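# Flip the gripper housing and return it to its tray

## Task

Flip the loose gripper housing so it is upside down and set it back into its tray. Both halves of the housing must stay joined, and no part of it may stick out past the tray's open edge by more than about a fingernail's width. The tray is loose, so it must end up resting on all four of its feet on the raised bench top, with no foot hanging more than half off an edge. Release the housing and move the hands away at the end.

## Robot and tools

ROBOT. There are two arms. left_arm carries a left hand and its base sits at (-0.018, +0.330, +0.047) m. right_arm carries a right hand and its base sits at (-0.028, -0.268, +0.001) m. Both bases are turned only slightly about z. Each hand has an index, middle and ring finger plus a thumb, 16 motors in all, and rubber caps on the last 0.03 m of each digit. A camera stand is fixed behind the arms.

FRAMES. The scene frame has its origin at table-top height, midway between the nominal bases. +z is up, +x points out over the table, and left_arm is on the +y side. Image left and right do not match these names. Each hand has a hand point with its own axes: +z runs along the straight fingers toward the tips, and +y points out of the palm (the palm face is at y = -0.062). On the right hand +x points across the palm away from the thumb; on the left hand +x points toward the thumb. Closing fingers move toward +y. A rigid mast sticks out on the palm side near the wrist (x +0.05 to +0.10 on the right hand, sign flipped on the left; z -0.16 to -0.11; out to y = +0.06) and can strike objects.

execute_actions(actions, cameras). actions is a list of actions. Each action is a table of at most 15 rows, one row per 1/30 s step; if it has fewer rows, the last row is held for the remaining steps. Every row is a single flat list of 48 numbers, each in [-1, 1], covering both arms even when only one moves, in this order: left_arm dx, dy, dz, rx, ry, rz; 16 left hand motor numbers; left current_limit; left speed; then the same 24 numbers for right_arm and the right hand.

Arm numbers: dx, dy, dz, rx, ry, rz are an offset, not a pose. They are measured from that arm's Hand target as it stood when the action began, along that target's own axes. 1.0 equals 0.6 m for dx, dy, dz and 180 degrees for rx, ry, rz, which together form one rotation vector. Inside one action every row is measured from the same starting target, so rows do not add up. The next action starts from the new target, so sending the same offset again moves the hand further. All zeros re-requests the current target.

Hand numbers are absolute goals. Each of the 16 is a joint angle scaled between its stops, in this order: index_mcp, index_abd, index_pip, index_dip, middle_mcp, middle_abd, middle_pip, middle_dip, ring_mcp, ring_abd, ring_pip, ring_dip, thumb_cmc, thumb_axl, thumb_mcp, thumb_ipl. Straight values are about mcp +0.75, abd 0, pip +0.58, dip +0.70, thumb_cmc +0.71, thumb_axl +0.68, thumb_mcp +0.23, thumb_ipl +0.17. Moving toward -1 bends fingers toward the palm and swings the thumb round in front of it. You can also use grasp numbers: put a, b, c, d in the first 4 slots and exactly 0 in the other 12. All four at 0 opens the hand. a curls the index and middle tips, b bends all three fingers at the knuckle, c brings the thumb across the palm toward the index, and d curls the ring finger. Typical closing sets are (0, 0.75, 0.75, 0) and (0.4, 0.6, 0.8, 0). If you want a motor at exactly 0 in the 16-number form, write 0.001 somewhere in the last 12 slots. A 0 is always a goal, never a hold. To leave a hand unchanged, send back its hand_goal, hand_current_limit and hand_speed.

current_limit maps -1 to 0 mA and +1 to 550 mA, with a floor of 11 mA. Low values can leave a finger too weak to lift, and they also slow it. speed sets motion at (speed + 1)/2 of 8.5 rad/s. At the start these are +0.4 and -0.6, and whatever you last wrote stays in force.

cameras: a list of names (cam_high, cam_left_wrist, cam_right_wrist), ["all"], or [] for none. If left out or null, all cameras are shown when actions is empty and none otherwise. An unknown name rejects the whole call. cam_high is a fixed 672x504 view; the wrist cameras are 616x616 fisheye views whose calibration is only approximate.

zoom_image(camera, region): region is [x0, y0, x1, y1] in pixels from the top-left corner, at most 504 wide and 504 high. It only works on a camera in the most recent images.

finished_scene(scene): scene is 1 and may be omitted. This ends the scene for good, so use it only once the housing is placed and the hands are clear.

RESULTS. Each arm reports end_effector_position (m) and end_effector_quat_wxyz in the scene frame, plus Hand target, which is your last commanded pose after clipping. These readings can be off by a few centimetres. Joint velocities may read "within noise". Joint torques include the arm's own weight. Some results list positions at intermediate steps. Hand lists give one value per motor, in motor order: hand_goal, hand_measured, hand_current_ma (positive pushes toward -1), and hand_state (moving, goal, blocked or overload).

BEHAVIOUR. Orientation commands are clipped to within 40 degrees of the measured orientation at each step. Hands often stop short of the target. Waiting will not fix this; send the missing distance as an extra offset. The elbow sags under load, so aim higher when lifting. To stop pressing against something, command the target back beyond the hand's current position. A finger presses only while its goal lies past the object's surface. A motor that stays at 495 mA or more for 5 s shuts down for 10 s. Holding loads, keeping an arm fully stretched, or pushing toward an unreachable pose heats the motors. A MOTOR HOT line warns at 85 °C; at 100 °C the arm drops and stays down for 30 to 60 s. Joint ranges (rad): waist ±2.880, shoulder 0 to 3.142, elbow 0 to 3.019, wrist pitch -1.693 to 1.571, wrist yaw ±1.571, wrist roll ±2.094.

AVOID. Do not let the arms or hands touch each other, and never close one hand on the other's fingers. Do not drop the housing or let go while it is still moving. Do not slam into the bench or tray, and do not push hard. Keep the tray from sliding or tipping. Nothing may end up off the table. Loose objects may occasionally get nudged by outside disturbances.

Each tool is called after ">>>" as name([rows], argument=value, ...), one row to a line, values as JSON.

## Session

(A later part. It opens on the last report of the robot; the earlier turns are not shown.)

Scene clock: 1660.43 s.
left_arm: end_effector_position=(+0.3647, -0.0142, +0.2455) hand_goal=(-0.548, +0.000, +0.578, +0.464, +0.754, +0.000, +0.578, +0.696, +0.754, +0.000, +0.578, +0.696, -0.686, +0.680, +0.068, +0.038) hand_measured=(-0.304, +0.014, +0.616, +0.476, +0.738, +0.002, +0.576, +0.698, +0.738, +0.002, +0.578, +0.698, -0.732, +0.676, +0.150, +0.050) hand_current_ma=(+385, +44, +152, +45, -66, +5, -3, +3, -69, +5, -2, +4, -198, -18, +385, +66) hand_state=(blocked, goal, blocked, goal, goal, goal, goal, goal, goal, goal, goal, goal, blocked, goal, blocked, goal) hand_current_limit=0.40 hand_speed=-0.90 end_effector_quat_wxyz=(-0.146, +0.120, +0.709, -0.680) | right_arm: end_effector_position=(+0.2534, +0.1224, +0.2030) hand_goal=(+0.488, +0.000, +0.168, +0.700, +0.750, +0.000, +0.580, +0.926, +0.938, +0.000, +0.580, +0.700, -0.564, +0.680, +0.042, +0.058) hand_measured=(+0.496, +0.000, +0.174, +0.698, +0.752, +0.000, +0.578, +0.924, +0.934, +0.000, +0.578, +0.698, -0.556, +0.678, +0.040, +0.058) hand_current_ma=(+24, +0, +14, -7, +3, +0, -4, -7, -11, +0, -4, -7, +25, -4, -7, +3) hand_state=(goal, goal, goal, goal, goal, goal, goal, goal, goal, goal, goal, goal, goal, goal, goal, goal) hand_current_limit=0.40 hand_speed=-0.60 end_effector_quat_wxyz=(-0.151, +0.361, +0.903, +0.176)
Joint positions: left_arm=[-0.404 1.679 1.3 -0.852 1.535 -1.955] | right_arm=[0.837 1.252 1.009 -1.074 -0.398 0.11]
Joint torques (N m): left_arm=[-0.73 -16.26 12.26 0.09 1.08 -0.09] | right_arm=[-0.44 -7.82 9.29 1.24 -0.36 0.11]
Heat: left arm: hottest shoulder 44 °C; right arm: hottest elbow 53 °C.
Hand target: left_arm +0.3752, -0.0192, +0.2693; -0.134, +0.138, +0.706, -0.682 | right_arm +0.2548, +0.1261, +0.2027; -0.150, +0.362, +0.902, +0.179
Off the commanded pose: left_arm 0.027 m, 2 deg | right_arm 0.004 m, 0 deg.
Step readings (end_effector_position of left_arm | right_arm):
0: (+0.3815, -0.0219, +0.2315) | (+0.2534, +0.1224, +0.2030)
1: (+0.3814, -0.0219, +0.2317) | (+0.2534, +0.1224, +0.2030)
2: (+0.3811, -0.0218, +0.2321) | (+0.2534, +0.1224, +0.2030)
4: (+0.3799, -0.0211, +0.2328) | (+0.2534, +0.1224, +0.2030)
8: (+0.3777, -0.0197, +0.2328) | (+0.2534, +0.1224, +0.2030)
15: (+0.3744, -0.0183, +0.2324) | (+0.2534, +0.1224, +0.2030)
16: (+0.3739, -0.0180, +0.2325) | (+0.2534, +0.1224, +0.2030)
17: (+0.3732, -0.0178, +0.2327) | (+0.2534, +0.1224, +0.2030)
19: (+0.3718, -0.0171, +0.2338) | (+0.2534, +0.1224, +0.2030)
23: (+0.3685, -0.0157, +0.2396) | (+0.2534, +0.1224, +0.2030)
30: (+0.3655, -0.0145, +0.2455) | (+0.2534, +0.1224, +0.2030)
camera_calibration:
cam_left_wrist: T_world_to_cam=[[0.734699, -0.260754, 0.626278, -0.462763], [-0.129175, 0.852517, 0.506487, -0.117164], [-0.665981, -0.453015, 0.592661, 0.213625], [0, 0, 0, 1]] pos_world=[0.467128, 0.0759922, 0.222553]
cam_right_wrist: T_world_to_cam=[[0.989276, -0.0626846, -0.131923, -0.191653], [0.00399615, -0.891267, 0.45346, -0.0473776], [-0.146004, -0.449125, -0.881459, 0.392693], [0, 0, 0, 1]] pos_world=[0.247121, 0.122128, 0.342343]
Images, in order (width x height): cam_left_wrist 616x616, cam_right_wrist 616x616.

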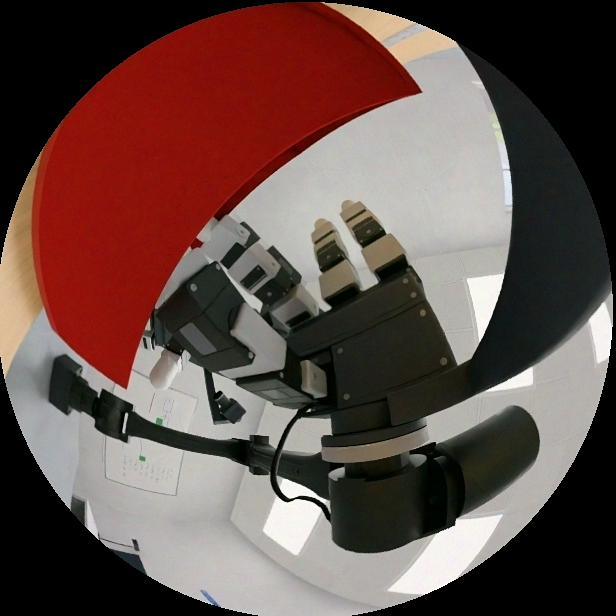

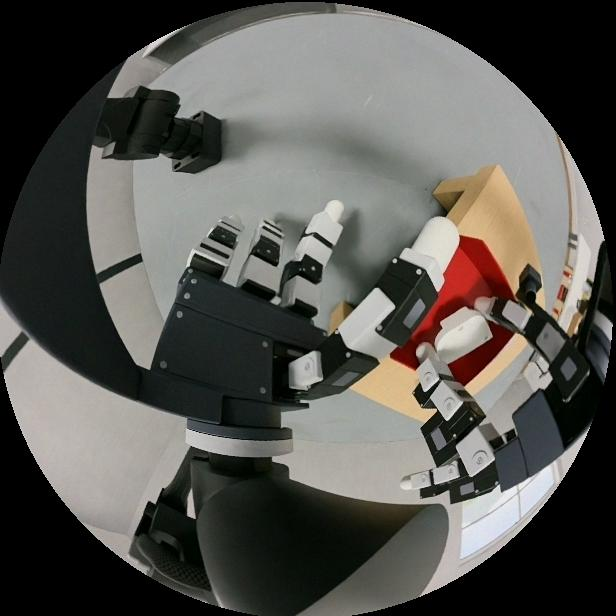

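>>> execute_actions([
  [[0,-0.05,0,0,0,0,-0.548,0,0.577,0.464,0.754,0,0.577,0.696,0.754,0,0.577,0.696,-0.686,0.68,0.067,0.038,0.4,-0.9,0,0,0,0,0,0,0,0,0.75,0,0,0,0,0,0,0,0,0,0,0,0,0,0.4,-0.6]],
  [[0,-0.06,0,0,0,0,-0.548,0,0.577,0.464,0.754,0,0.577,0.696,0.754,0,0.577,0.696,-0.686,0.68,0.067,0.038,0.4,-0.9,0,0,0,0,0,0,0,0,0.75,0,0,0,0,0,0,0,0,0,0,0,0,0,0.4,-0.6]],
], cameras=["cam_right_wrist","cam_left_wrist"])

>>> zoom_image(camera="cam_right_wrist", region=[400, 230, 560, 390])

>>> zoom_image(camera="cam_left_wrist", region=[20, 20, 300, 300])

Scene clock: 1668.43 s.
left_arm: end_effector_position=(+0.3681, -0.0157, +0.3126) hand_goal=(-0.548, +0.000, +0.578, +0.464, +0.754, +0.000, +0.578, +0.696, +0.754, +0.000, +0.578, +0.696, -0.686, +0.680, +0.068, +0.038) hand_measured=(-0.304, +0.014, +0.616, +0.476, +0.738, +0.002, +0.576, +0.698, +0.738, +0.002, +0.578, +0.698, -0.732, +0.676, +0.150, +0.050) hand_current_ma=(+385, +45, +152, +45, -66, +5, -3, +3, -69, +5, -2, +4, -195, -18, +385, +66) hand_state=(blocked, goal, blocked, goal, goal, goal, goal, goal, goal, goal, goal, goal, blocked, goal, blocked, goal) hand_current_limit=0.40 hand_speed=-0.90 end_effector_quat_wxyz=(-0.142, +0.123, +0.708, -0.681) | right_arm: end_effector_position=(+0.2534, +0.1224, +0.2030) hand_goal=(+0.488, +0.000, +0.168, +0.700, +0.750, +0.000, +0.580, +0.926, +0.938, +0.000, +0.580, +0.700, -0.564, +0.680, +0.042, +0.058) hand_measured=(+0.496, +0.000, +0.174, +0.698, +0.752, +0.000, +0.578, +0.924, +0.934, +0.000, +0.578, +0.698, -0.556, +0.678, +0.040, +0.058) hand_current_ma=(+24, +0, +14, -7, +3, +0, -4, -7, -11, +0, -4, -7, +25, -4, -7, +3) hand_state=(goal, goal, goal, goal, goal, goal, goal, goal, goal, goal, goal, goal, goal, goal, goal, goal) hand_current_limit=0.40 hand_speed=-0.60 end_effector_quat_wxyz=(-0.151, +0.361, +0.903, +0.176)
Joint positions: left_arm=[-0.404 1.622 1.407 -0.941 1.535 -2.017] | right_arm=[0.837 1.252 1.009 -1.074 -0.398 0.11]
Joint torques (N m): left_arm=[-1.55 -16.62 12.81 0.42 1.02 -0.16] | right_arm=[-0.67 -7.59 9.32 1.36 -0.35 0.11]
Heat: left arm: hottest elbow 45 °C; right arm: hottest elbow 53 °C.
Hand target: left_arm +0.3744, -0.0214, +0.3354; -0.134, +0.138, +0.706, -0.682 | right_arm +0.2548, +0.1261, +0.2027; -0.150, +0.362, +0.902, +0.179
Off the commanded pose: left_arm 0.024 m, 2 deg | right_arm 0.004 m, 0 deg.
Step readings (end_effector_position of left_arm | right_arm):
0: (+0.3647, -0.0142, +0.2455) | (+0.2534, +0.1224, +0.2030)
1: (+0.3647, -0.0142, +0.2456) | (+0.2534, +0.1224, +0.2030)
2: (+0.3645, -0.0141, +0.2463) | (+0.2534, +0.1224, +0.2030)
4: (+0.3642, -0.0140, +0.2492) | (+0.2534, +0.1224, +0.2030)
8: (+0.3650, -0.0143, +0.2610) | (+0.2534, +0.1224, +0.2030)
15: (+0.3668, -0.0151, +0.2772) | (+0.2534, +0.1224, +0.2030)
16: (+0.3669, -0.0151, +0.2778) | (+0.2534, +0.1224, +0.2030)
17: (+0.3667, -0.0151, +0.2789) | (+0.2534, +0.1224, +0.2030)
19: (+0.3660, -0.0148, +0.2822) | (+0.2534, +0.1224, +0.2030)
23: (+0.3676, -0.0155, +0.2952) | (+0.2534, +0.1224, +0.2030)
30: (+0.3686, -0.0159, +0.3120) | (+0.2534, +0.1224, +0.2030)
camera_calibration:
cam_left_wrist: T_world_to_cam=[[0.72874, -0.256006, 0.635137, -0.508229], [-0.136054, 0.854873, 0.50068, -0.145066], [-0.671139, -0.451279, 0.58815, 0.178802], [0, 0, 0, 1]] pos_world=[0.470631, 0.0745927, 0.290264]
cam_right_wrist: T_world_to_cam=[[0.989276, -0.0626846, -0.131923, -0.191653], [0.00399615, -0.891267, 0.45346, -0.0473776], [-0.146004, -0.449125, -0.881459, 0.392693], [0, 0, 0, 1]] pos_world=[0.247121, 0.122128, 0.342343]
Images, in order (width x height): cam_left_wrist 616x616, cam_right_wrist 616x616.

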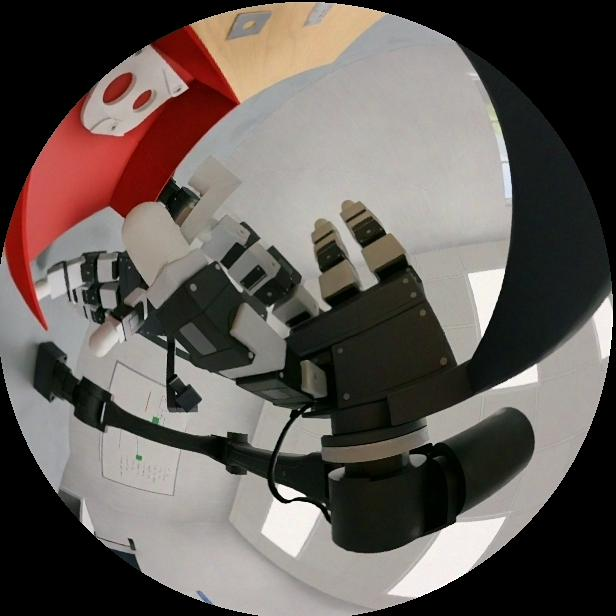

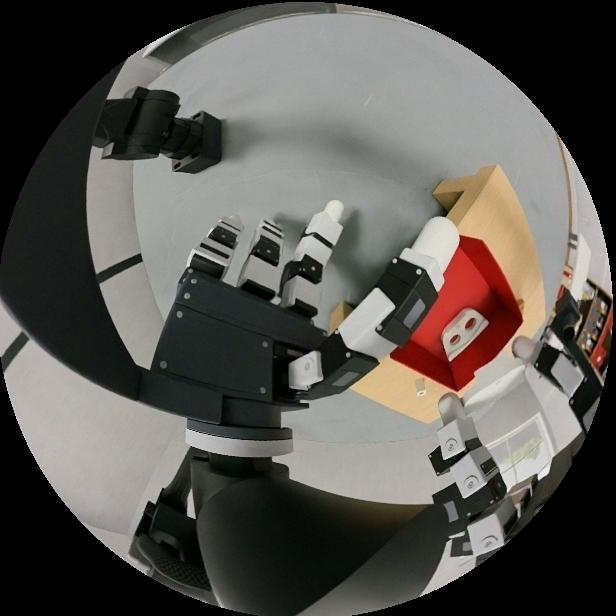

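Scaled by 3.150 from the camera's 616x616 image, which has a finer 880x880 frame.

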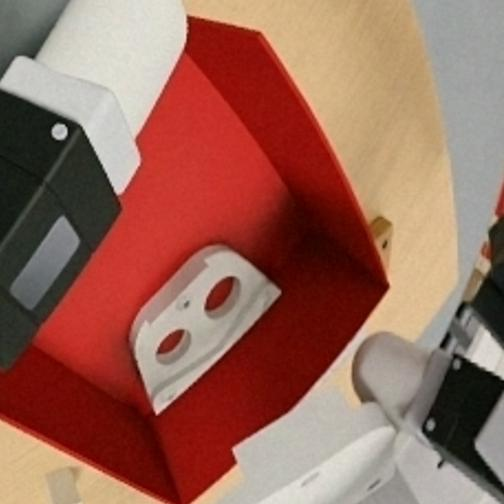

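Scaled by 1.800 from the camera's 616x616 image, which has a finer 880x880 frame.

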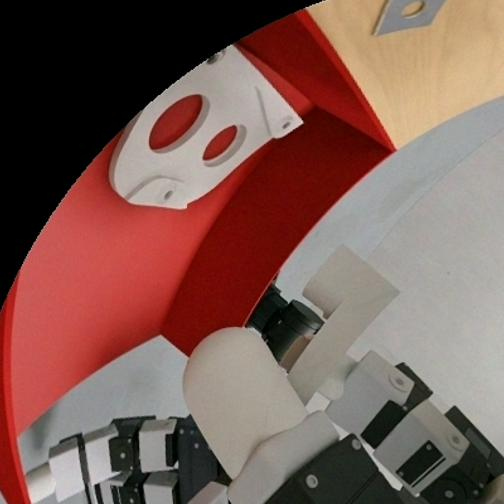

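>>> execute_actions([
  [[0,-0.04,0,0,0,0.1667,-0.548,0,0.577,0.464,0.754,0,0.577,0.696,0.754,0,0.577,0.696,-0.686,0.68,0.067,0.038,0.4,-0.9,0,0,0,0,0,0,0,0,0.75,0,0,0,0,0,0,0,0,0,0,0,0,0,0.4,-0.6]],
  [[-0.02,-0.035,0,0,0,0.1667,-0.548,0,0.577,0.464,0.754,0,0.577,0.696,0.754,0,0.577,0.696,-0.686,0.68,0.067,0.038,0.4,-0.9,0,0,0,0,0,0,0,0,0.75,0,0,0,0,0,0,0,0,0,0,0,0,0,0.4,-0.6]],
  [[-0.03,-0.0175,0,0,0,0.1667,-0.548,0,0.577,0.464,0.754,0,0.577,0.696,0.754,0,0.577,0.696,-0.686,0.68,0.067,0.038,0.4,-0.9,0,0,0,0,0,0,0,0,0.75,0,0,0,0,0,0,0,0,0,0,0,0,0,0.4,-0.6]],
], cameras=["all"])

Scene clock: 1739.90 s.
left_arm: end_effector_position=(+0.3723, -0.0183, +0.3780) hand_goal=(-0.548, +0.000, +0.578, +0.464, +0.754, +0.000, +0.578, +0.696, +0.754, +0.000, +0.578, +0.696, -0.686, +0.680, +0.068, +0.038) hand_measured=(-0.304, +0.022, +0.616, +0.478, +0.742, +0.002, +0.576, +0.698, +0.740, +0.002, +0.578, +0.698, -0.718, +0.676, +0.150, +0.052) hand_current_ma=(+385, +71, +152, +53, -51, +5, -3, +3, -54, +5, -2, +4, -133, -18, +385, +74) hand_state=(blocked, blocked, blocked, goal, goal, goal, goal, goal, goal, goal, goal, goal, blocked, goal, blocked, goal) hand_current_limit=0.40 hand_speed=-0.90 end_effector_quat_wxyz=(-0.212, -0.446, -0.559, +0.666) | right_arm: end_effector_position=(+0.2534, +0.1224, +0.2030) hand_goal=(+0.488, +0.000, +0.168, +0.700, +0.750, +0.000, +0.580, +0.926, +0.938, +0.000, +0.580, +0.700, -0.564, +0.680, +0.042, +0.058) hand_measured=(+0.496, +0.000, +0.174, +0.698, +0.752, +0.000, +0.578, +0.924, +0.934, +0.000, +0.578, +0.698, -0.556, +0.678, +0.040, +0.058) hand_current_ma=(+24, +0, +14, -7, +3, +0, -4, -7, -11, +0, -4, -7, +25, -4, -7, +3) hand_state=(goal, goal, goal, goal, goal, goal, goal, goal, goal, goal, goal, goal, goal, goal, goal, goal) hand_current_limit=0.40 hand_speed=-0.60 end_effector_quat_wxyz=(-0.151, +0.361, +0.903, +0.176)
Joint positions: left_arm=[-0.407 1.328 1.15 -0.48 1.533 -1.503] | right_arm=[0.837 1.252 1.009 -1.074 -0.398 0.11]
Joint torques (N m): left_arm=[-0.79 -10.87 9.77 1.25 0.72 0.2] | right_arm=[-0.5 -7.82 9.4 1.32 -0.34 0.11]
Heat: left arm: hottest elbow 53 °C; right arm: hottest elbow 53 °C.
Hand target: left_arm +0.3720, -0.0181, +0.3783; -0.210, -0.444, -0.561, +0.667 (last step not sent: back at the drive's target) | right_arm +0.2548, +0.1261, +0.2027; -0.150, +0.362, +0.902, +0.179
Off the commanded pose: left_arm 0.027 m, 34 deg | right_arm 0.004 m, 0 deg.
Step readings (end_effector_position of left_arm | right_arm):
0: (+0.3681, -0.0157, +0.3125) | (+0.2534, +0.1224, +0.2030)
1: (+0.3682, -0.0158, +0.3127) | (+0.2534, +0.1224, +0.2030)
2: (+0.3699, -0.0163, +0.3136) | (+0.2534, +0.1224, +0.2030)
4: (+0.3742, -0.0176, +0.3155) | (+0.2534, +0.1224, +0.2030)
8: (+0.3704, -0.0157, +0.3376) | (+0.2534, +0.1224, +0.2030)
15: (+0.3706, -0.0164, +0.3723) | (+0.2534, +0.1224, +0.2030)
16: (+0.3714, -0.0167, +0.3712) | (+0.2534, +0.1224, +0.2030)
17: (+0.3732, -0.0178, +0.3686) | (+0.2534, +0.1224, +0.2030)
19: (+0.3738, -0.0183, +0.3606) | (+0.2534, +0.1224, +0.2030)
23: (+0.3679, -0.0159, +0.3555) | (+0.2534, +0.1224, +0.2030)
30: (+0.3719, -0.0181, +0.3784) | (+0.2534, +0.1224, +0.2030)
31: (+0.3725, -0.0184, +0.3791) | (+0.2534, +0.1224, +0.2030) HELD (not all sent) left_arm
32: (+0.3726, -0.0184, +0.3792) | (+0.2534, +0.1224, +0.2030) HELD (not all sent) left_arm
34: (+0.3724, -0.0183, +0.3784) | (+0.2534, +0.1224, +0.2030) HELD (not all sent) left_arm
38: (+0.3723, -0.0183, +0.3780) | (+0.2534, +0.1224, +0.2030) HELD (not all sent) left_arm
45: (+0.3723, -0.0183, +0.3780) | (+0.2534, +0.1224, +0.2030) HELD (not all sent) left_arm
HELD (not all sent) left_arm: steps 31 to 45.
pose unreachable (left arm): on one or more control steps of this call, first in action 2 (counted from 0), this arm could not follow its commanded pose, so it was not sent that pose on those steps. It may still have moved: this result reports where it is.
cause: moving toward the commanded pose would bring a part of the arm too close to another arm (a part of this arm just beyond joint 6 (wrist roll) and a part of the right arm just beyond its joint 4 (wrist pitch), 11 mm apart when this arm was first held).
camera_calibration:
cam_left_wrist: T_world_to_cam=[[-0.111317, 0.0728001, 0.991115, -0.369323], [-0.323332, 0.940398, -0.10539, 0.125248], [-0.939715, -0.332191, -0.0811442, 0.497057], [0, 0, 0, 1]] pos_world=[0.466477, 0.0742212, 0.419575]
cam_right_wrist: T_world_to_cam=[[0.989276, -0.0626846, -0.131923, -0.191653], [0.00399615, -0.891267, 0.45346, -0.0473776], [-0.146004, -0.449125, -0.881459, 0.392693], [0, 0, 0, 1]] pos_world=[0.247121, 0.122128, 0.342343]

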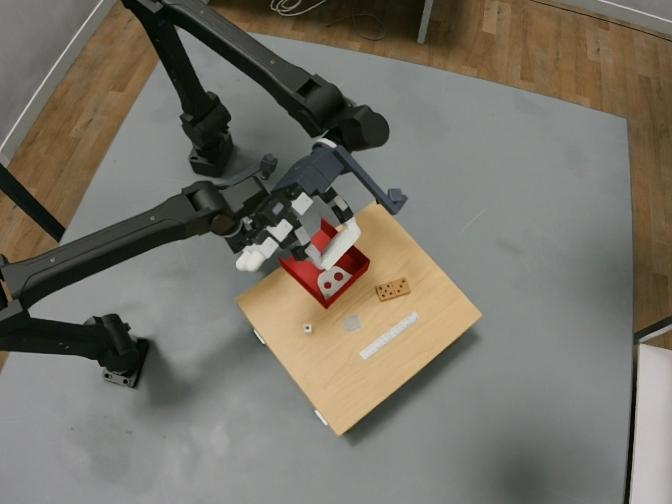

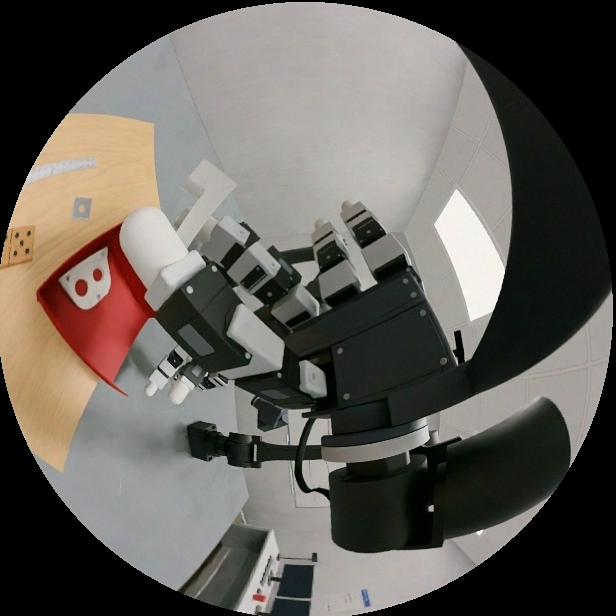

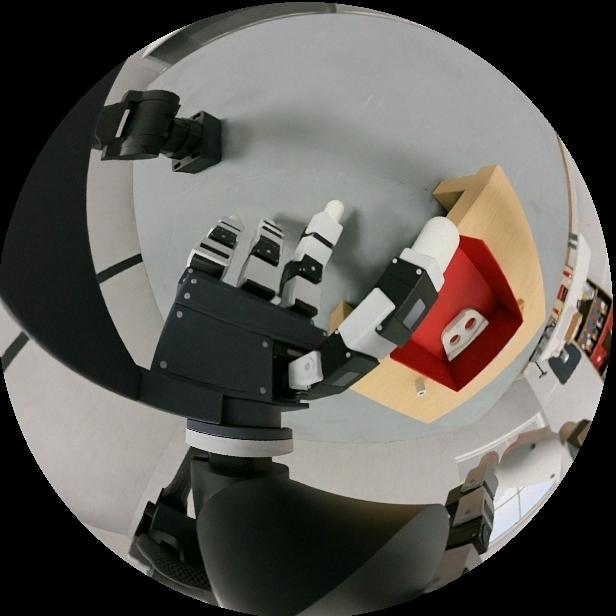

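>>> execute_actions([
  [[0,0,0,0,0,0,-0.548,0,0.577,0.464,0.754,0,0.577,0.696,0.754,0,0.577,0.696,-0.686,0.68,0.067,0.038,0.4,-0.9,-0.0046,-0.038,-0.0112,0,0,0,0,0,0.75,0,0,0,0,0,0,0,0,0,0,0,0,0,0.4,-0.6]],
  [[0,0,0,0,0,0,-0.548,0,0.577,0.464,0.754,0,0.577,0.696,0.754,0,0.577,0.696,-0.686,0.68,0.067,0.038,0.4,-0.9,-0.0092,-0.0764,-0.0225,0,0,0,0,0,0.75,0,0,0,0,0,0,0,0,0,0,0,0,0,0.4,-0.6]],
  [[0,0,0,0,0,0,-0.548,0,0.577,0.464,0.754,0,0.577,0.696,0.754,0,0.577,0.696,-0.686,0.68,0.067,0.038,0.4,-0.9,-0.0092,-0.0764,-0.0225,0,0,0,0,0,0.75,0,0,0,0,0,0,0,0,0,0,0,0,0,0.4,-0.6]],
  [[0,0,0,0,0,0,-0.548,0,0.577,0.464,0.754,0,0.577,0.696,0.754,0,0.577,0.696,-0.686,0.68,0.067,0.038,0.4,-0.9,-0.0092,-0.0764,-0.0225,0,0,0,0,0,0.75,0,0,0,0,0,0,0,0,0,0,0,0,0,0.4,-0.6]],
], cameras=["cam_right_wrist"])

Scene clock: 1755.73 s.
left_arm: end_effector_position=(+0.3723, -0.0183, +0.3780) hand_goal=(-0.548, +0.000, +0.578, +0.464, +0.754, +0.000, +0.578, +0.696, +0.754, +0.000, +0.578, +0.696, -0.686, +0.680, +0.068, +0.038) hand_measured=(-0.304, +0.022, +0.616, +0.478, +0.742, +0.002, +0.576, +0.698, +0.740, +0.002, +0.578, +0.698, -0.718, +0.676, +0.150, +0.052) hand_current_ma=(+385, +71, +152, +53, -51, +5, -3, +3, -54, +5, -2, +4, -133, -18, +385, +74) hand_state=(blocked, blocked, blocked, goal, goal, goal, goal, goal, goal, goal, goal, goal, blocked, goal, blocked, goal) hand_current_limit=0.40 hand_speed=-0.90 end_effector_quat_wxyz=(-0.212, -0.446, -0.559, +0.666) | right_arm: end_effector_position=(+0.1615, -0.0121, +0.2007) hand_goal=(+0.488, +0.000, +0.168, +0.700, +0.750, +0.000, +0.580, +0.926, +0.938, +0.000, +0.580, +0.700, -0.564, +0.680, +0.042, +0.058) hand_measured=(+0.494, +0.000, +0.174, +0.698, +0.750, +0.000, +0.578, +0.924, +0.934, +0.000, +0.578, +0.698, -0.556, +0.678, +0.040, +0.058) hand_current_ma=(+19, +0, +14, -7, +1, +0, -4, -7, -9, +0, -4, -7, +24, -4, -7, +3) hand_state=(goal, goal, goal, goal, goal, goal, goal, goal, goal, goal, goal, goal, goal, goal, goal, goal) hand_current_limit=0.40 hand_speed=-0.60 end_effector_quat_wxyz=(-0.150, +0.363, +0.902, +0.178)
Joint positions: left_arm=[-0.407 1.328 1.15 -0.48 1.533 -1.503] | right_arm=[0.754 0.77 0.703 -1.279 -0.416 0.029]
Joint torques (N m): left_arm=[-1.03 -11.4 9.74 1.17 0.72 0.16] | right_arm=[-1.55 -1.61 9.5 0.36 -0.53 -0.1]
Heat: left arm: hottest elbow 52 °C; right arm: hottest elbow 53 °C.
Hand target: left_arm +0.3720, -0.0181, +0.3783; -0.210, -0.444, -0.561, +0.667 | right_arm +0.1615, -0.0139, +0.2026; -0.150, +0.362, +0.902, +0.179
Off the commanded pose: left_arm 0.000 m, 0 deg | right_arm 0.003 m, 0 deg.
Step readings (end_effector_position of left_arm | right_arm):
0: (+0.3723, -0.0183, +0.3780) | (+0.2534, +0.1224, +0.2030)
1: (+0.3723, -0.0183, +0.3780) | (+0.2534, +0.1223, +0.2028)
2: (+0.3723, -0.0183, +0.3780) | (+0.2530, +0.1219, +0.2020)
4: (+0.3723, -0.0183, +0.3780) | (+0.2503, +0.1186, +0.1988)
8: (+0.3723, -0.0183, +0.3780) | (+0.2428, +0.1098, +0.1928)
15: (+0.3723, -0.0183, +0.3780) | (+0.2413, +0.1080, +0.1970)
16: (+0.3723, -0.0183, +0.3780) | (+0.2411, +0.1077, +0.1969)
17: (+0.3723, -0.0183, +0.3780) | (+0.2398, +0.1063, +0.1961)
19: (+0.3723, -0.0183, +0.3780) | (+0.2334, +0.0973, +0.1933)
23: (+0.3723, -0.0183, +0.3780) | (+0.2181, +0.0752, +0.1921)
30: (+0.3723, -0.0183, +0.3780) | (+0.2149, +0.0691, +0.2009)
31: (+0.3723, -0.0183, +0.3780) | (+0.2146, +0.0687, +0.2002)
32: (+0.3723, -0.0183, +0.3780) | (+0.2135, +0.0673, +0.1996)
34: (+0.3723, -0.0183, +0.3780) | (+0.2077, +0.0579, +0.1962)
38: (+0.3723, -0.0183, +0.3780) | (+0.1926, +0.0356, +0.1936)
45: (+0.3723, -0.0183, +0.3780) | (+0.1885, +0.0287, +0.2008)
46: (+0.3723, -0.0183, +0.3780) | (+0.1882, +0.0281, +0.2002)
47: (+0.3723, -0.0183, +0.3780) | (+0.1869, +0.0266, +0.1997)
49: (+0.3723, -0.0183, +0.3780) | (+0.1812, +0.0174, +0.1969)
53: (+0.3723, -0.0183, +0.3780) | (+0.1669, -0.0039, +0.1953)
60: (+0.3723, -0.0183, +0.3780) | (+0.1622, -0.0118, +0.2009)
camera_calibration:
cam_right_wrist: T_world_to_cam=[[0.989144, -0.0681288, -0.130203, -0.109833], [-0.00210506, -0.892513, 0.451017, -0.164443], [-0.146935, -0.445847, -0.882967, 0.317314], [0, 0, 0, 1]] pos_world=[0.154919, -0.0127771, 0.340044]
Images, in order (width x height): cam_right_wrist 616x616.

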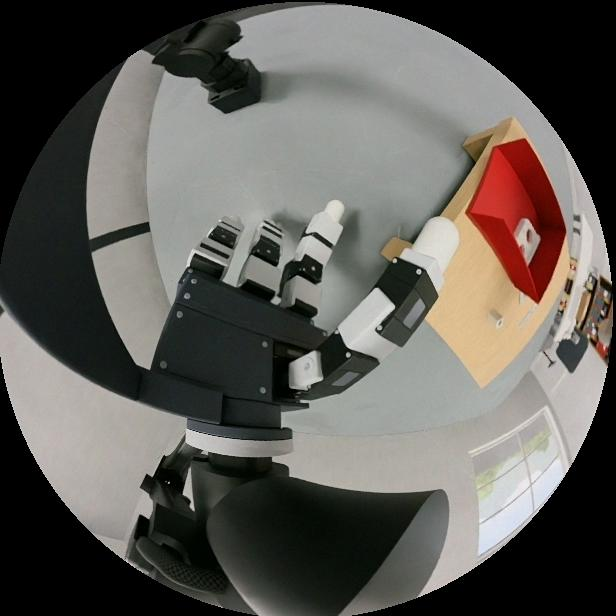

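>>> execute_actions([
  [[-0.0173,-0.01,0,0,0,0.1667,-0.548,0,0.577,0.464,0.754,0,0.577,0.696,0.754,0,0.577,0.696,-0.686,0.68,0.067,0.038,0.4,-0.9,0,0,0,0,0,0,0,0,0.75,0,0,0,0,0,0,0,0,0,0,0,0,0,0.4,-0.6]],
  [[-0.02,0,0,0,0,0.1667,-0.548,0,0.577,0.464,0.754,0,0.577,0.696,0.754,0,0.577,0.696,-0.686,0.68,0.067,0.038,0.4,-0.9,0,0,0,0,0,0,0,0,0.75,0,0,0,0,0,0,0,0,0,0,0,0,0,0.4,-0.6]],
  [[-0.0173,0.01,0,0,0,0.1667,-0.548,0,0.577,0.464,0.754,0,0.577,0.696,0.754,0,0.577,0.696,-0.686,0.68,0.067,0.038,0.4,-0.9,0,0,0,0,0,0,0,0,0.75,0,0,0,0,0,0,0,0,0,0,0,0,0,0.4,-0.6]],
  [[-0.01,0.0173,0,0,0,0.1667,-0.548,0,0.577,0.464,0.754,0,0.577,0.696,0.754,0,0.577,0.696,-0.686,0.68,0.067,0.038,0.4,-0.9,0,0,0,0,0,0,0,0,0.75,0,0,0,0,0,0,0,0,0,0,0,0,0,0.4,-0.6]],
], cameras=["all"])

Scene clock: 1795.00 s.
left_arm: end_effector_position=(+0.3695, -0.0195, +0.4049) hand_goal=(-0.548, +0.000, +0.578, +0.464, +0.754, +0.000, +0.578, +0.696, +0.754, +0.000, +0.578, +0.696, -0.686, +0.680, +0.068, +0.038) hand_measured=(-0.304, +0.024, +0.616, +0.478, +0.762, +0.002, +0.578, +0.698, +0.762, +0.002, +0.578, +0.698, -0.714, +0.676, +0.150, +0.052) hand_current_ma=(+385, +81, +152, +56, +29, +6, +0, +3, +32, +5, +0, +4, -112, -18, +385, +76) hand_state=(blocked, blocked, blocked, goal, goal, goal, goal, goal, goal, goal, goal, goal, blocked, goal, blocked, goal) hand_current_limit=0.40 hand_speed=-0.90 end_effector_quat_wxyz=(+0.684, +0.702, -0.077, -0.181) | right_arm: end_effector_position=(+0.1615, -0.0121, +0.2007) hand_goal=(+0.488, +0.000, +0.168, +0.700, +0.750, +0.000, +0.580, +0.926, +0.938, +0.000, +0.580, +0.700, -0.564, +0.680, +0.042, +0.058) hand_measured=(+0.494, +0.000, +0.174, +0.698, +0.750, +0.000, +0.578, +0.924, +0.934, +0.000, +0.578, +0.698, -0.556, +0.678, +0.040, +0.058) hand_current_ma=(+19, +0, +14, -7, +1, +0, -4, -7, -9, +0, -4, -7, +24, -4, -7, +3) hand_state=(goal, goal, goal, goal, goal, goal, goal, goal, goal, goal, goal, goal, goal, goal, goal, goal) hand_current_limit=0.40 hand_speed=-0.60 end_effector_quat_wxyz=(-0.150, +0.363, +0.902, +0.178)
Joint positions: left_arm=[-0.407 1.548 0.87 0.764 1.543 -0.236] | right_arm=[0.754 0.77 0.703 -1.279 -0.416 0.028]
Joint torques (N m): left_arm=[-1.08 -12.45 11.3 1.89 0.03 0.33] | right_arm=[-1.44 -1.79 9.5 0.38 -0.51 -0.1]
Heat: left arm: hottest elbow 51 °C; right arm: hottest elbow 49 °C.
Hand target: left_arm +0.3748, -0.0204, +0.4263; +0.682, +0.708, -0.104, -0.152 | right_arm +0.1614, -0.0138, +0.2026; -0.150, +0.362, +0.902, +0.179
Off the commanded pose: left_arm 0.022 m, 5 deg | right_arm 0.003 m, 0 deg.
Step readings (end_effector_position of left_arm | right_arm):
0: (+0.3723, -0.0183, +0.3780) | (+0.1615, -0.0121, +0.2007)
1: (+0.3722, -0.0182, +0.3772) | (+0.1615, -0.0121, +0.2007)
2: (+0.3730, -0.0186, +0.3771) | (+0.1615, -0.0121, +0.2007)
4: (+0.3723, -0.0179, +0.3746) | (+0.1615, -0.0121, +0.2007)
8: (+0.3650, -0.0148, +0.3689) | (+0.1615, -0.0121, +0.2007)
15: (+0.3705, -0.0171, +0.3801) | (+0.1615, -0.0121, +0.2007)
16: (+0.3709, -0.0173, +0.3809) | (+0.1615, -0.0121, +0.2007)
17: (+0.3719, -0.0177, +0.3830) | (+0.1615, -0.0121, +0.2007)
19: (+0.3714, -0.0175, +0.3863) | (+0.1615, -0.0121, +0.2007)
23: (+0.3667, -0.0156, +0.3848) | (+0.1615, -0.0121, +0.2007)
30: (+0.3681, -0.0164, +0.3974) | (+0.1615, -0.0121, +0.2007)
31: (+0.3684, -0.0166, +0.3986) | (+0.1615, -0.0121, +0.2007)
32: (+0.3686, -0.0167, +0.4015) | (+0.1615, -0.0121, +0.2007)
34: (+0.3680, -0.0166, +0.4094) | (+0.1615, -0.0121, +0.2007)
38: (+0.3690, -0.0173, +0.4101) | (+0.1615, -0.0121, +0.2007)
45: (+0.3738, -0.0198, +0.4015) | (+0.1615, -0.0121, +0.2007)
46: (+0.3733, -0.0197, +0.4024) | (+0.1615, -0.0121, +0.2007)
47: (+0.3720, -0.0192, +0.4057) | (+0.1615, -0.0121, +0.2007)
49: (+0.3682, -0.0178, +0.4124) | (+0.1615, -0.0121, +0.2007)
53: (+0.3673, -0.0178, +0.4050) | (+0.1615, -0.0121, +0.2007)
60: (+0.3705, -0.0197, +0.3958) | (+0.1615, -0.0121, +0.2007)
camera_calibration:
cam_left_wrist: T_world_to_cam=[[-0.766484, 0.349158, -0.539065, 0.470794], [0.630245, 0.570503, -0.526609, -0.0605994], [0.123669, -0.743381, -0.657337, 0.328631], [0, 0, 0, 1]] pos_world=[0.358407, 0.114488, 0.437897]
cam_right_wrist: T_world_to_cam=[[0.989278, -0.0670667, -0.129734, -0.109882], [-0.00139003, -0.892605, 0.450838, -0.164449], [-0.146037, -0.445824, -0.883128, 0.317349], [0, 0, 0, 1]] pos_world=[0.15482, -0.012676, 0.340144]

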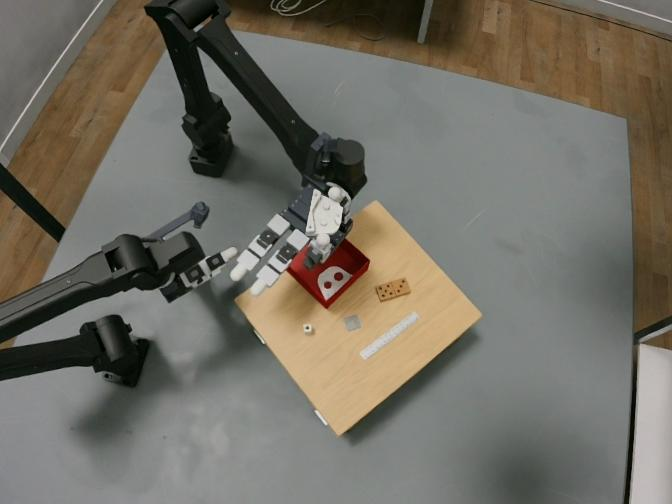

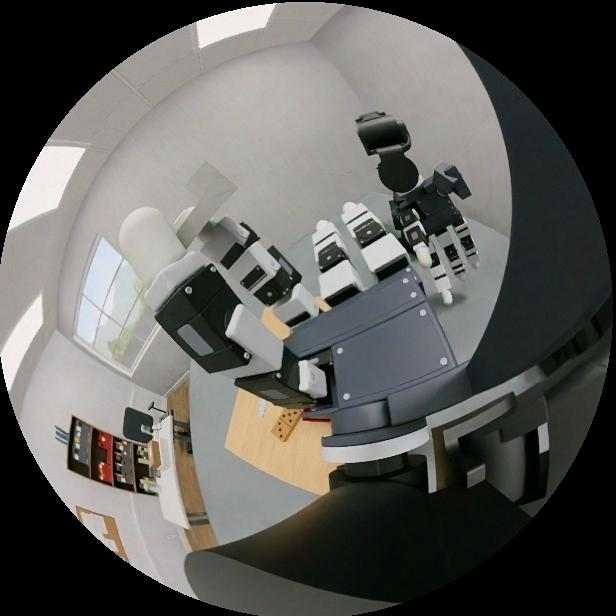

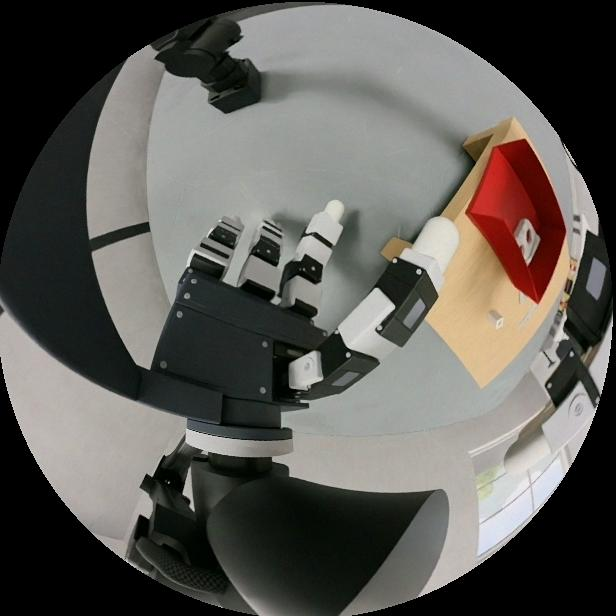

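>>> zoom_image(camera="cam_high", region=[280, 160, 380, 280])

>>> zoom_image(camera="cam_high", region=[280, 220, 400, 320])

>>> zoom_image(camera="cam_left_wrist", region=[100, 140, 320, 360])

Scaled by 4.200 from the camera's 672x504 image, which has a finer 960x720 frame.

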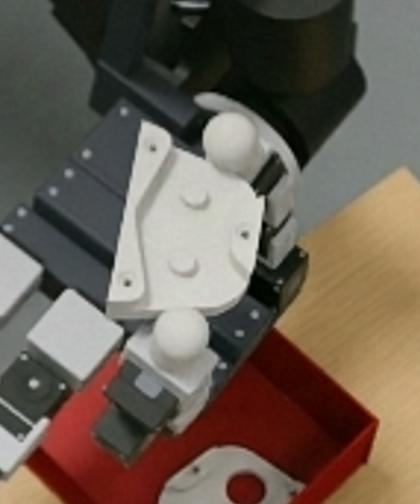

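Scaled by 4.200 from the camera's 672x504 image, which has a finer 960x720 frame.

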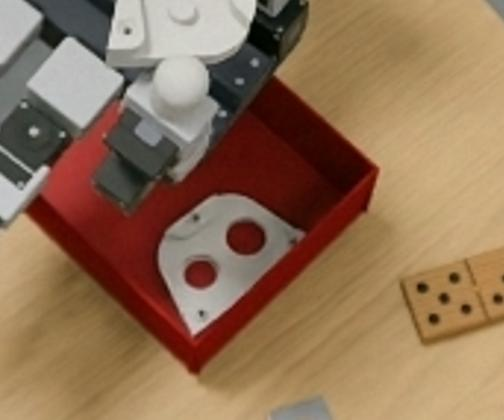

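Scaled by 2.291 from the camera's 616x616 image, which has a finer 880x880 frame.

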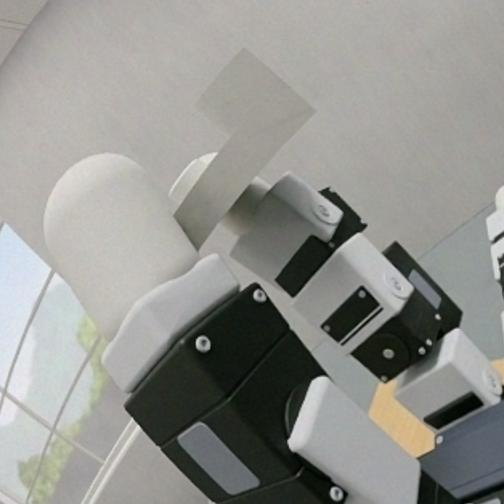

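>>> execute_actions([
  [[0,0,0,0,0,0,-0.548,0,0.577,0.464,0.754,0,0.577,0.696,0.754,0,0.577,0.696,-0.686,0.68,0.067,0.038,0.4,-0.9,-0.02,-0.0401,-0.1026,0,0,0,-0.26,0.001,0.577,0.493,0.754,0,0.577,0.696,0.754,0,0.577,0.696,-0.514,0.68,0.225,0.146,0.4,-0.6]],
  [[0,0,0,0,0,0,-0.548,0,0.577,0.464,0.754,0,0.577,0.696,0.754,0,0.577,0.696,-0.686,0.68,0.067,0.038,0.4,-0.9,-0.02,-0.0401,-0.1026,0.003,0.077,0.1129,-0.26,0.001,0.577,0.493,0.754,0,0.577,0.696,0.754,0,0.577,0.696,-0.514,0.68,0.225,0.146,0.4,-0.6]],
  [[0,0,0,0,0,0,-0.548,0,0.577,0.464,0.754,0,0.577,0.696,0.754,0,0.577,0.696,-0.686,0.68,0.067,0.038,0.4,-0.9,-0.016,-0.0722,-0.2115,0.003,0.077,0.1129,-0.26,0.001,0.577,0.493,0.754,0,0.577,0.696,0.754,0,0.577,0.696,-0.514,0.68,0.225,0.146,0.4,-0.6]],
  [[0,0,0,0,0,0,-0.548,0,0.577,0.464,0.754,0,0.577,0.696,0.754,0,0.577,0.696,-0.686,0.68,0.067,0.038,0.4,-0.9,0.0332,0.0785,-0.074,0.003,0.077,0.1129,-0.26,0.001,0.577,0.493,0.754,0,0.577,0.696,0.754,0,0.577,0.696,-0.514,0.68,0.225,0.146,0.4,-0.6]],
  [[0,0,0,0,0,0,-0.548,0,0.577,0.464,0.754,0,0.577,0.696,0.754,0,0.577,0.696,-0.686,0.68,0.067,0.038,0.4,-0.9,0.0747,0.0585,-0.0615,0.003,0.077,0.1129,-0.26,0.001,0.577,0.493,0.754,0,0.577,0.696,0.754,0,0.577,0.696,-0.514,0.68,0.225,0.146,0.4,-0.6]],
], cameras=["cam_high"])

Scene clock: 2010.03 s.
left_arm: end_effector_position=(+0.3701, -0.0200, +0.3991) hand_goal=(-0.548, +0.000, +0.578, +0.464, +0.754, +0.000, +0.578, +0.696, +0.754, +0.000, +0.578, +0.696, -0.686, +0.680, +0.068, +0.038) hand_measured=(-0.304, +0.024, +0.616, +0.478, +0.762, +0.002, +0.578, +0.698, +0.762, +0.002, +0.578, +0.698, -0.714, +0.676, +0.150, +0.052) hand_current_ma=(+385, +81, +152, +56, +29, +6, +0, +3, +32, +5, +0, +4, -112, -18, +385, +76) hand_state=(blocked, blocked, blocked, goal, goal, goal, goal, goal, goal, goal, goal, goal, blocked, goal, blocked, goal) hand_current_limit=0.40 hand_speed=-0.90 end_effector_quat_wxyz=(+0.684, +0.703, -0.079, -0.180) | right_arm: end_effector_position=(+0.2827, -0.2311, +0.4262) hand_goal=(-0.260, +0.002, +0.578, +0.494, +0.754, +0.000, +0.578, +0.696, +0.754, +0.000, +0.578, +0.696, -0.514, +0.680, +0.226, +0.146) hand_measured=(-0.256, +0.004, +0.578, +0.498, +0.748, +0.002, +0.578, +0.698, +0.748, +0.002, +0.578, +0.698, -0.508, +0.678, +0.222, +0.144) hand_current_ma=(+9, +4, +0, +9, -16, +5, +1, +6, -18, +5, +0, +3, +19, -4, -17, -8) hand_state=(goal, goal, goal, goal, goal, goal, goal, goal, goal, goal, goal, goal, goal, goal, goal, goal) hand_current_limit=0.40 hand_speed=-0.60 end_effector_quat_wxyz=(-0.470, +0.801, +0.157, +0.337)
Joint positions: left_arm=[-0.407 1.548 0.874 0.671 1.544 -0.142] | right_arm=[-0.353 0.928 1.33 -1.677 -1.217 1.07]
Joint torques (N m): left_arm=[-0.85 -13.68 11.52 1.09 0.02 0.27] | right_arm=[-1.26 -3.31 11.38 0.51 -0.96 0.03]
Heat: left arm: hottest elbow 54 °C; right arm: hottest elbow 50 °C.
Hand target: left_arm +0.3748, -0.0204, +0.4262; +0.682, +0.708, -0.104, -0.152 | right_arm +0.2808, -0.2340, +0.4427; -0.600, +0.722, +0.302, +0.164
Off the commanded pose: left_arm 0.028 m, 4 deg | right_arm 0.017 m, 31 deg; orientation clipped at the end of an earlier action of this call.
joint sent to its limit (right arm) — joint 4 (wrist pitch), lower limit. The joint targets are off in orientation, not in position.
Step readings (end_effector_position of left_arm | right_arm):
0: (+0.3694, -0.0194, +0.4049) | (+0.1615, -0.0121, +0.2007)
1: (+0.3694, -0.0194, +0.4049) | (+0.1612, -0.0125, +0.2006)
2: (+0.3693, -0.0194, +0.4049) | (+0.1597, -0.0156, +0.1996)
4: (+0.3691, -0.0193, +0.4050) | (+0.1575, -0.0312, +0.1980)
8: (+0.3685, -0.0191, +0.4053) | (+0.1561, -0.0588, +0.2059)
15: (+0.3686, -0.0192, +0.4052) | (+0.1551, -0.0686, +0.2211)
16: (+0.3687, -0.0192, +0.4052) | (+0.1547, -0.0688, +0.2219)
17: (+0.3687, -0.0192, +0.4051) | (+0.1524, -0.0691, +0.2239)
19: (+0.3688, -0.0193, +0.4051) | (+0.1497, -0.0759, +0.2317)
23: (+0.3689, -0.0193, +0.4046) | (+0.1553, -0.0959, +0.2550)
30: (+0.3691, -0.0194, +0.4040) | (+0.1554, -0.1082, +0.2698)
31: (+0.3691, -0.0194, +0.4038) | (+0.1557, -0.1093, +0.2696)
32: (+0.3692, -0.0194, +0.4038) | (+0.1558, -0.1120, +0.2719)
34: (+0.3692, -0.0195, +0.4035) | (+0.1602, -0.1263, +0.2835)
38: (+0.3693, -0.0195, +0.4032) | (+0.1608, -0.1624, +0.3334)
45: (+0.3695, -0.0196, +0.4026) | (+0.1580, -0.2011, +0.3716)
46: (+0.3695, -0.0196, +0.4025) | (+0.1588, -0.2034, +0.3708)
47: (+0.3696, -0.0197, +0.4024) | (+0.1604, -0.2040, +0.3704)
49: (+0.3696, -0.0197, +0.4021) | (+0.1732, -0.2049, +0.3787)
53: (+0.3698, -0.0197, +0.4018) | (+0.2112, -0.2136, +0.3942)
60: (+0.3700, -0.0199, +0.4012) | (+0.2262, -0.2197, +0.3917)
61: (+0.3700, -0.0199, +0.4011) | (+0.2260, -0.2194, +0.3928)
62: (+0.3700, -0.0199, +0.4010) | (+0.2265, -0.2181, +0.3954)
64: (+0.3701, -0.0199, +0.4007) | (+0.2352, -0.2168, +0.4107)
68: (+0.3701, -0.0199, +0.4003) | (+0.2680, -0.2255, +0.4360)
75: (+0.3702, -0.0200, +0.3995) | (+0.2871, -0.2328, +0.4245)
Images, in order (width x height): cam_high 672x504.

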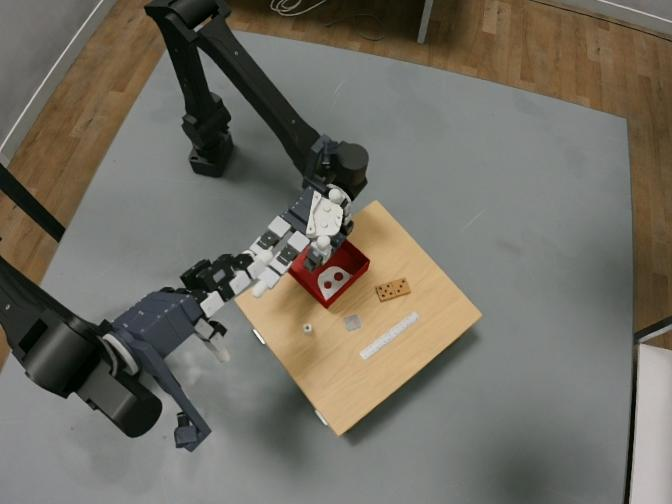

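>>> execute_actions([
  [[0,0,0,0,0,0,-0.548,0,0.577,0.464,0.754,0,0.577,0.696,0.754,0,0.577,0.696,-0.686,0.68,0.067,0.038,0.4,-0.9,0.1,0.028,-0.036,0.003,0.077,0.1129,-0.26,0.001,0.577,0.493,0.754,0,0.577,0.696,0.754,0,0.577,0.696,-0.514,0.68,0.225,0.146,0.4,-0.6]],
  [[0,0,0,0,0,0,-0.548,0,0.577,0.464,0.754,0,0.577,0.696,0.754,0,0.577,0.696,-0.686,0.68,0.067,0.038,0.4,-0.9,0.11,-0.01,-0.01,0.003,0.077,0.1129,-0.26,0.001,0.577,0.493,0.754,0,0.577,0.696,0.754,0,0.577,0.696,-0.514,0.68,0.225,0.146,0.4,-0.6]],
  [[0,0,0,0,0,0,-0.548,0,0.577,0.464,0.754,0,0.577,0.696,0.754,0,0.577,0.696,-0.686,0.68,0.067,0.038,0.4,-0.9,0,0,0,0,0,0,-0.26,0.001,0.577,0.493,0.754,0,0.577,0.696,0.754,0,0.577,0.696,-0.514,0.68,0.225,0.146,0.4,-0.6]],
], cameras=["cam_high"])

Scene clock: 2036.17 s.
left_arm: end_effector_position=(+0.3707, -0.0203, +0.3974) hand_goal=(-0.548, +0.000, +0.578, +0.464, +0.754, +0.000, +0.578, +0.696, +0.754, +0.000, +0.578, +0.696, -0.686, +0.680, +0.068, +0.038) hand_measured=(-0.304, +0.024, +0.616, +0.478, +0.762, +0.002, +0.578, +0.698, +0.762, +0.002, +0.578, +0.698, -0.714, +0.676, +0.150, +0.052) hand_current_ma=(+385, +81, +152, +56, +29, +6, +0, +3, +32, +5, +0, +4, -112, -18, +385, +76) hand_state=(blocked, blocked, blocked, goal, goal, goal, goal, goal, goal, goal, goal, goal, blocked, goal, blocked, goal) hand_current_limit=0.40 hand_speed=-0.90 end_effector_quat_wxyz=(+0.683, +0.703, -0.077, -0.181) | right_arm: end_effector_position=(+0.4007, -0.2529, +0.4784) hand_goal=(-0.260, +0.002, +0.578, +0.494, +0.754, +0.000, +0.578, +0.696, +0.754, +0.000, +0.578, +0.696, -0.514, +0.680, +0.226, +0.146) hand_measured=(-0.262, +0.004, +0.578, +0.498, +0.744, +0.002, +0.578, +0.698, +0.742, +0.002, +0.578, +0.698, -0.514, +0.678, +0.224, +0.144) hand_current_ma=(-4, +5, +0, +8, -33, +5, -1, +6, -37, +5, -1, +3, +1, -4, -7, -6) hand_state=(goal, goal, goal, goal, goal, goal, goal, goal, goal, goal, goal, goal, goal, goal, goal, goal) hand_current_limit=0.40 hand_speed=-0.60 end_effector_quat_wxyz=(+0.679, -0.708, +0.150, -0.119)
Joint positions: left_arm=[-0.407 1.544 0.878 0.607 1.544 -0.091] | right_arm=[-0.402 1.442 1.781 -1.677 -1.521 1.839]
Joint torques (N m): left_arm=[-0.91 -13.45 11.36 1.13 0.08 0.29] | right_arm=[-0.56 -10.64 12.52 0.32 -1 0.2]
Heat: left arm: hottest elbow 54 °C; right arm: hottest elbow 54 °C.
Hand target: left_arm +0.3748, -0.0204, +0.4263; +0.682, +0.708, -0.104, -0.152 | right_arm +0.3997, -0.2501, +0.4989; +0.679, -0.717, +0.113, -0.110
Off the commanded pose: left_arm 0.029 m, 5 deg | right_arm 0.021 m, 5 deg.
joint sent to its limit (right arm) — joint 4 (wrist pitch), lower limit. The joint targets are off in orientation, not in position.
Step readings (end_effector_position of left_arm | right_arm):
0: (+0.3701, -0.0200, +0.3991) | (+0.2826, -0.2311, +0.4261)
1: (+0.3701, -0.0200, +0.3991) | (+0.2825, -0.2306, +0.4267)
2: (+0.3701, -0.0200, +0.3990) | (+0.2836, -0.2287, +0.4291)
4: (+0.3702, -0.0200, +0.3987) | (+0.2940, -0.2270, +0.4439)
8: (+0.3704, -0.0201, +0.3981) | (+0.3272, -0.2367, +0.4637)
15: (+0.3705, -0.0202, +0.3974) | (+0.3456, -0.2426, +0.4440)
16: (+0.3705, -0.0202, +0.3973) | (+0.3450, -0.2417, +0.4450)
17: (+0.3705, -0.0202, +0.3971) | (+0.3453, -0.2399, +0.4494)
19: (+0.3706, -0.0202, +0.3969) | (+0.3550, -0.2390, +0.4693)
23: (+0.3706, -0.0202, +0.3965) | (+0.3835, -0.2458, +0.4922)
30: (+0.3706, -0.0203, +0.3962) | (+0.4038, -0.2545, +0.4712)
31: (+0.3707, -0.0203, +0.3963) | (+0.4041, -0.2547, +0.4701)
32: (+0.3707, -0.0203, +0.3967) | (+0.4036, -0.2546, +0.4701)
34: (+0.3709, -0.0204, +0.3969) | (+0.4026, -0.2542, +0.4718)
38: (+0.3709, -0.0204, +0.3975) | (+0.4018, -0.2535, +0.4774)
45: (+0.3709, -0.0204, +0.3973) | (+0.4010, -0.2530, +0.4783)
Images, in order (width x height): cam_high 672x504.

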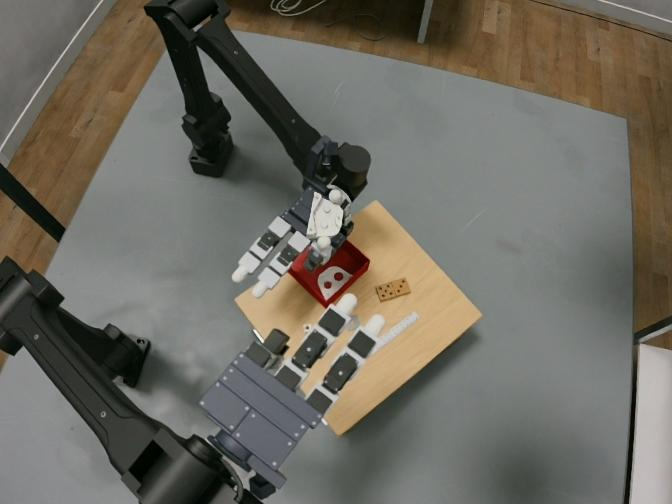

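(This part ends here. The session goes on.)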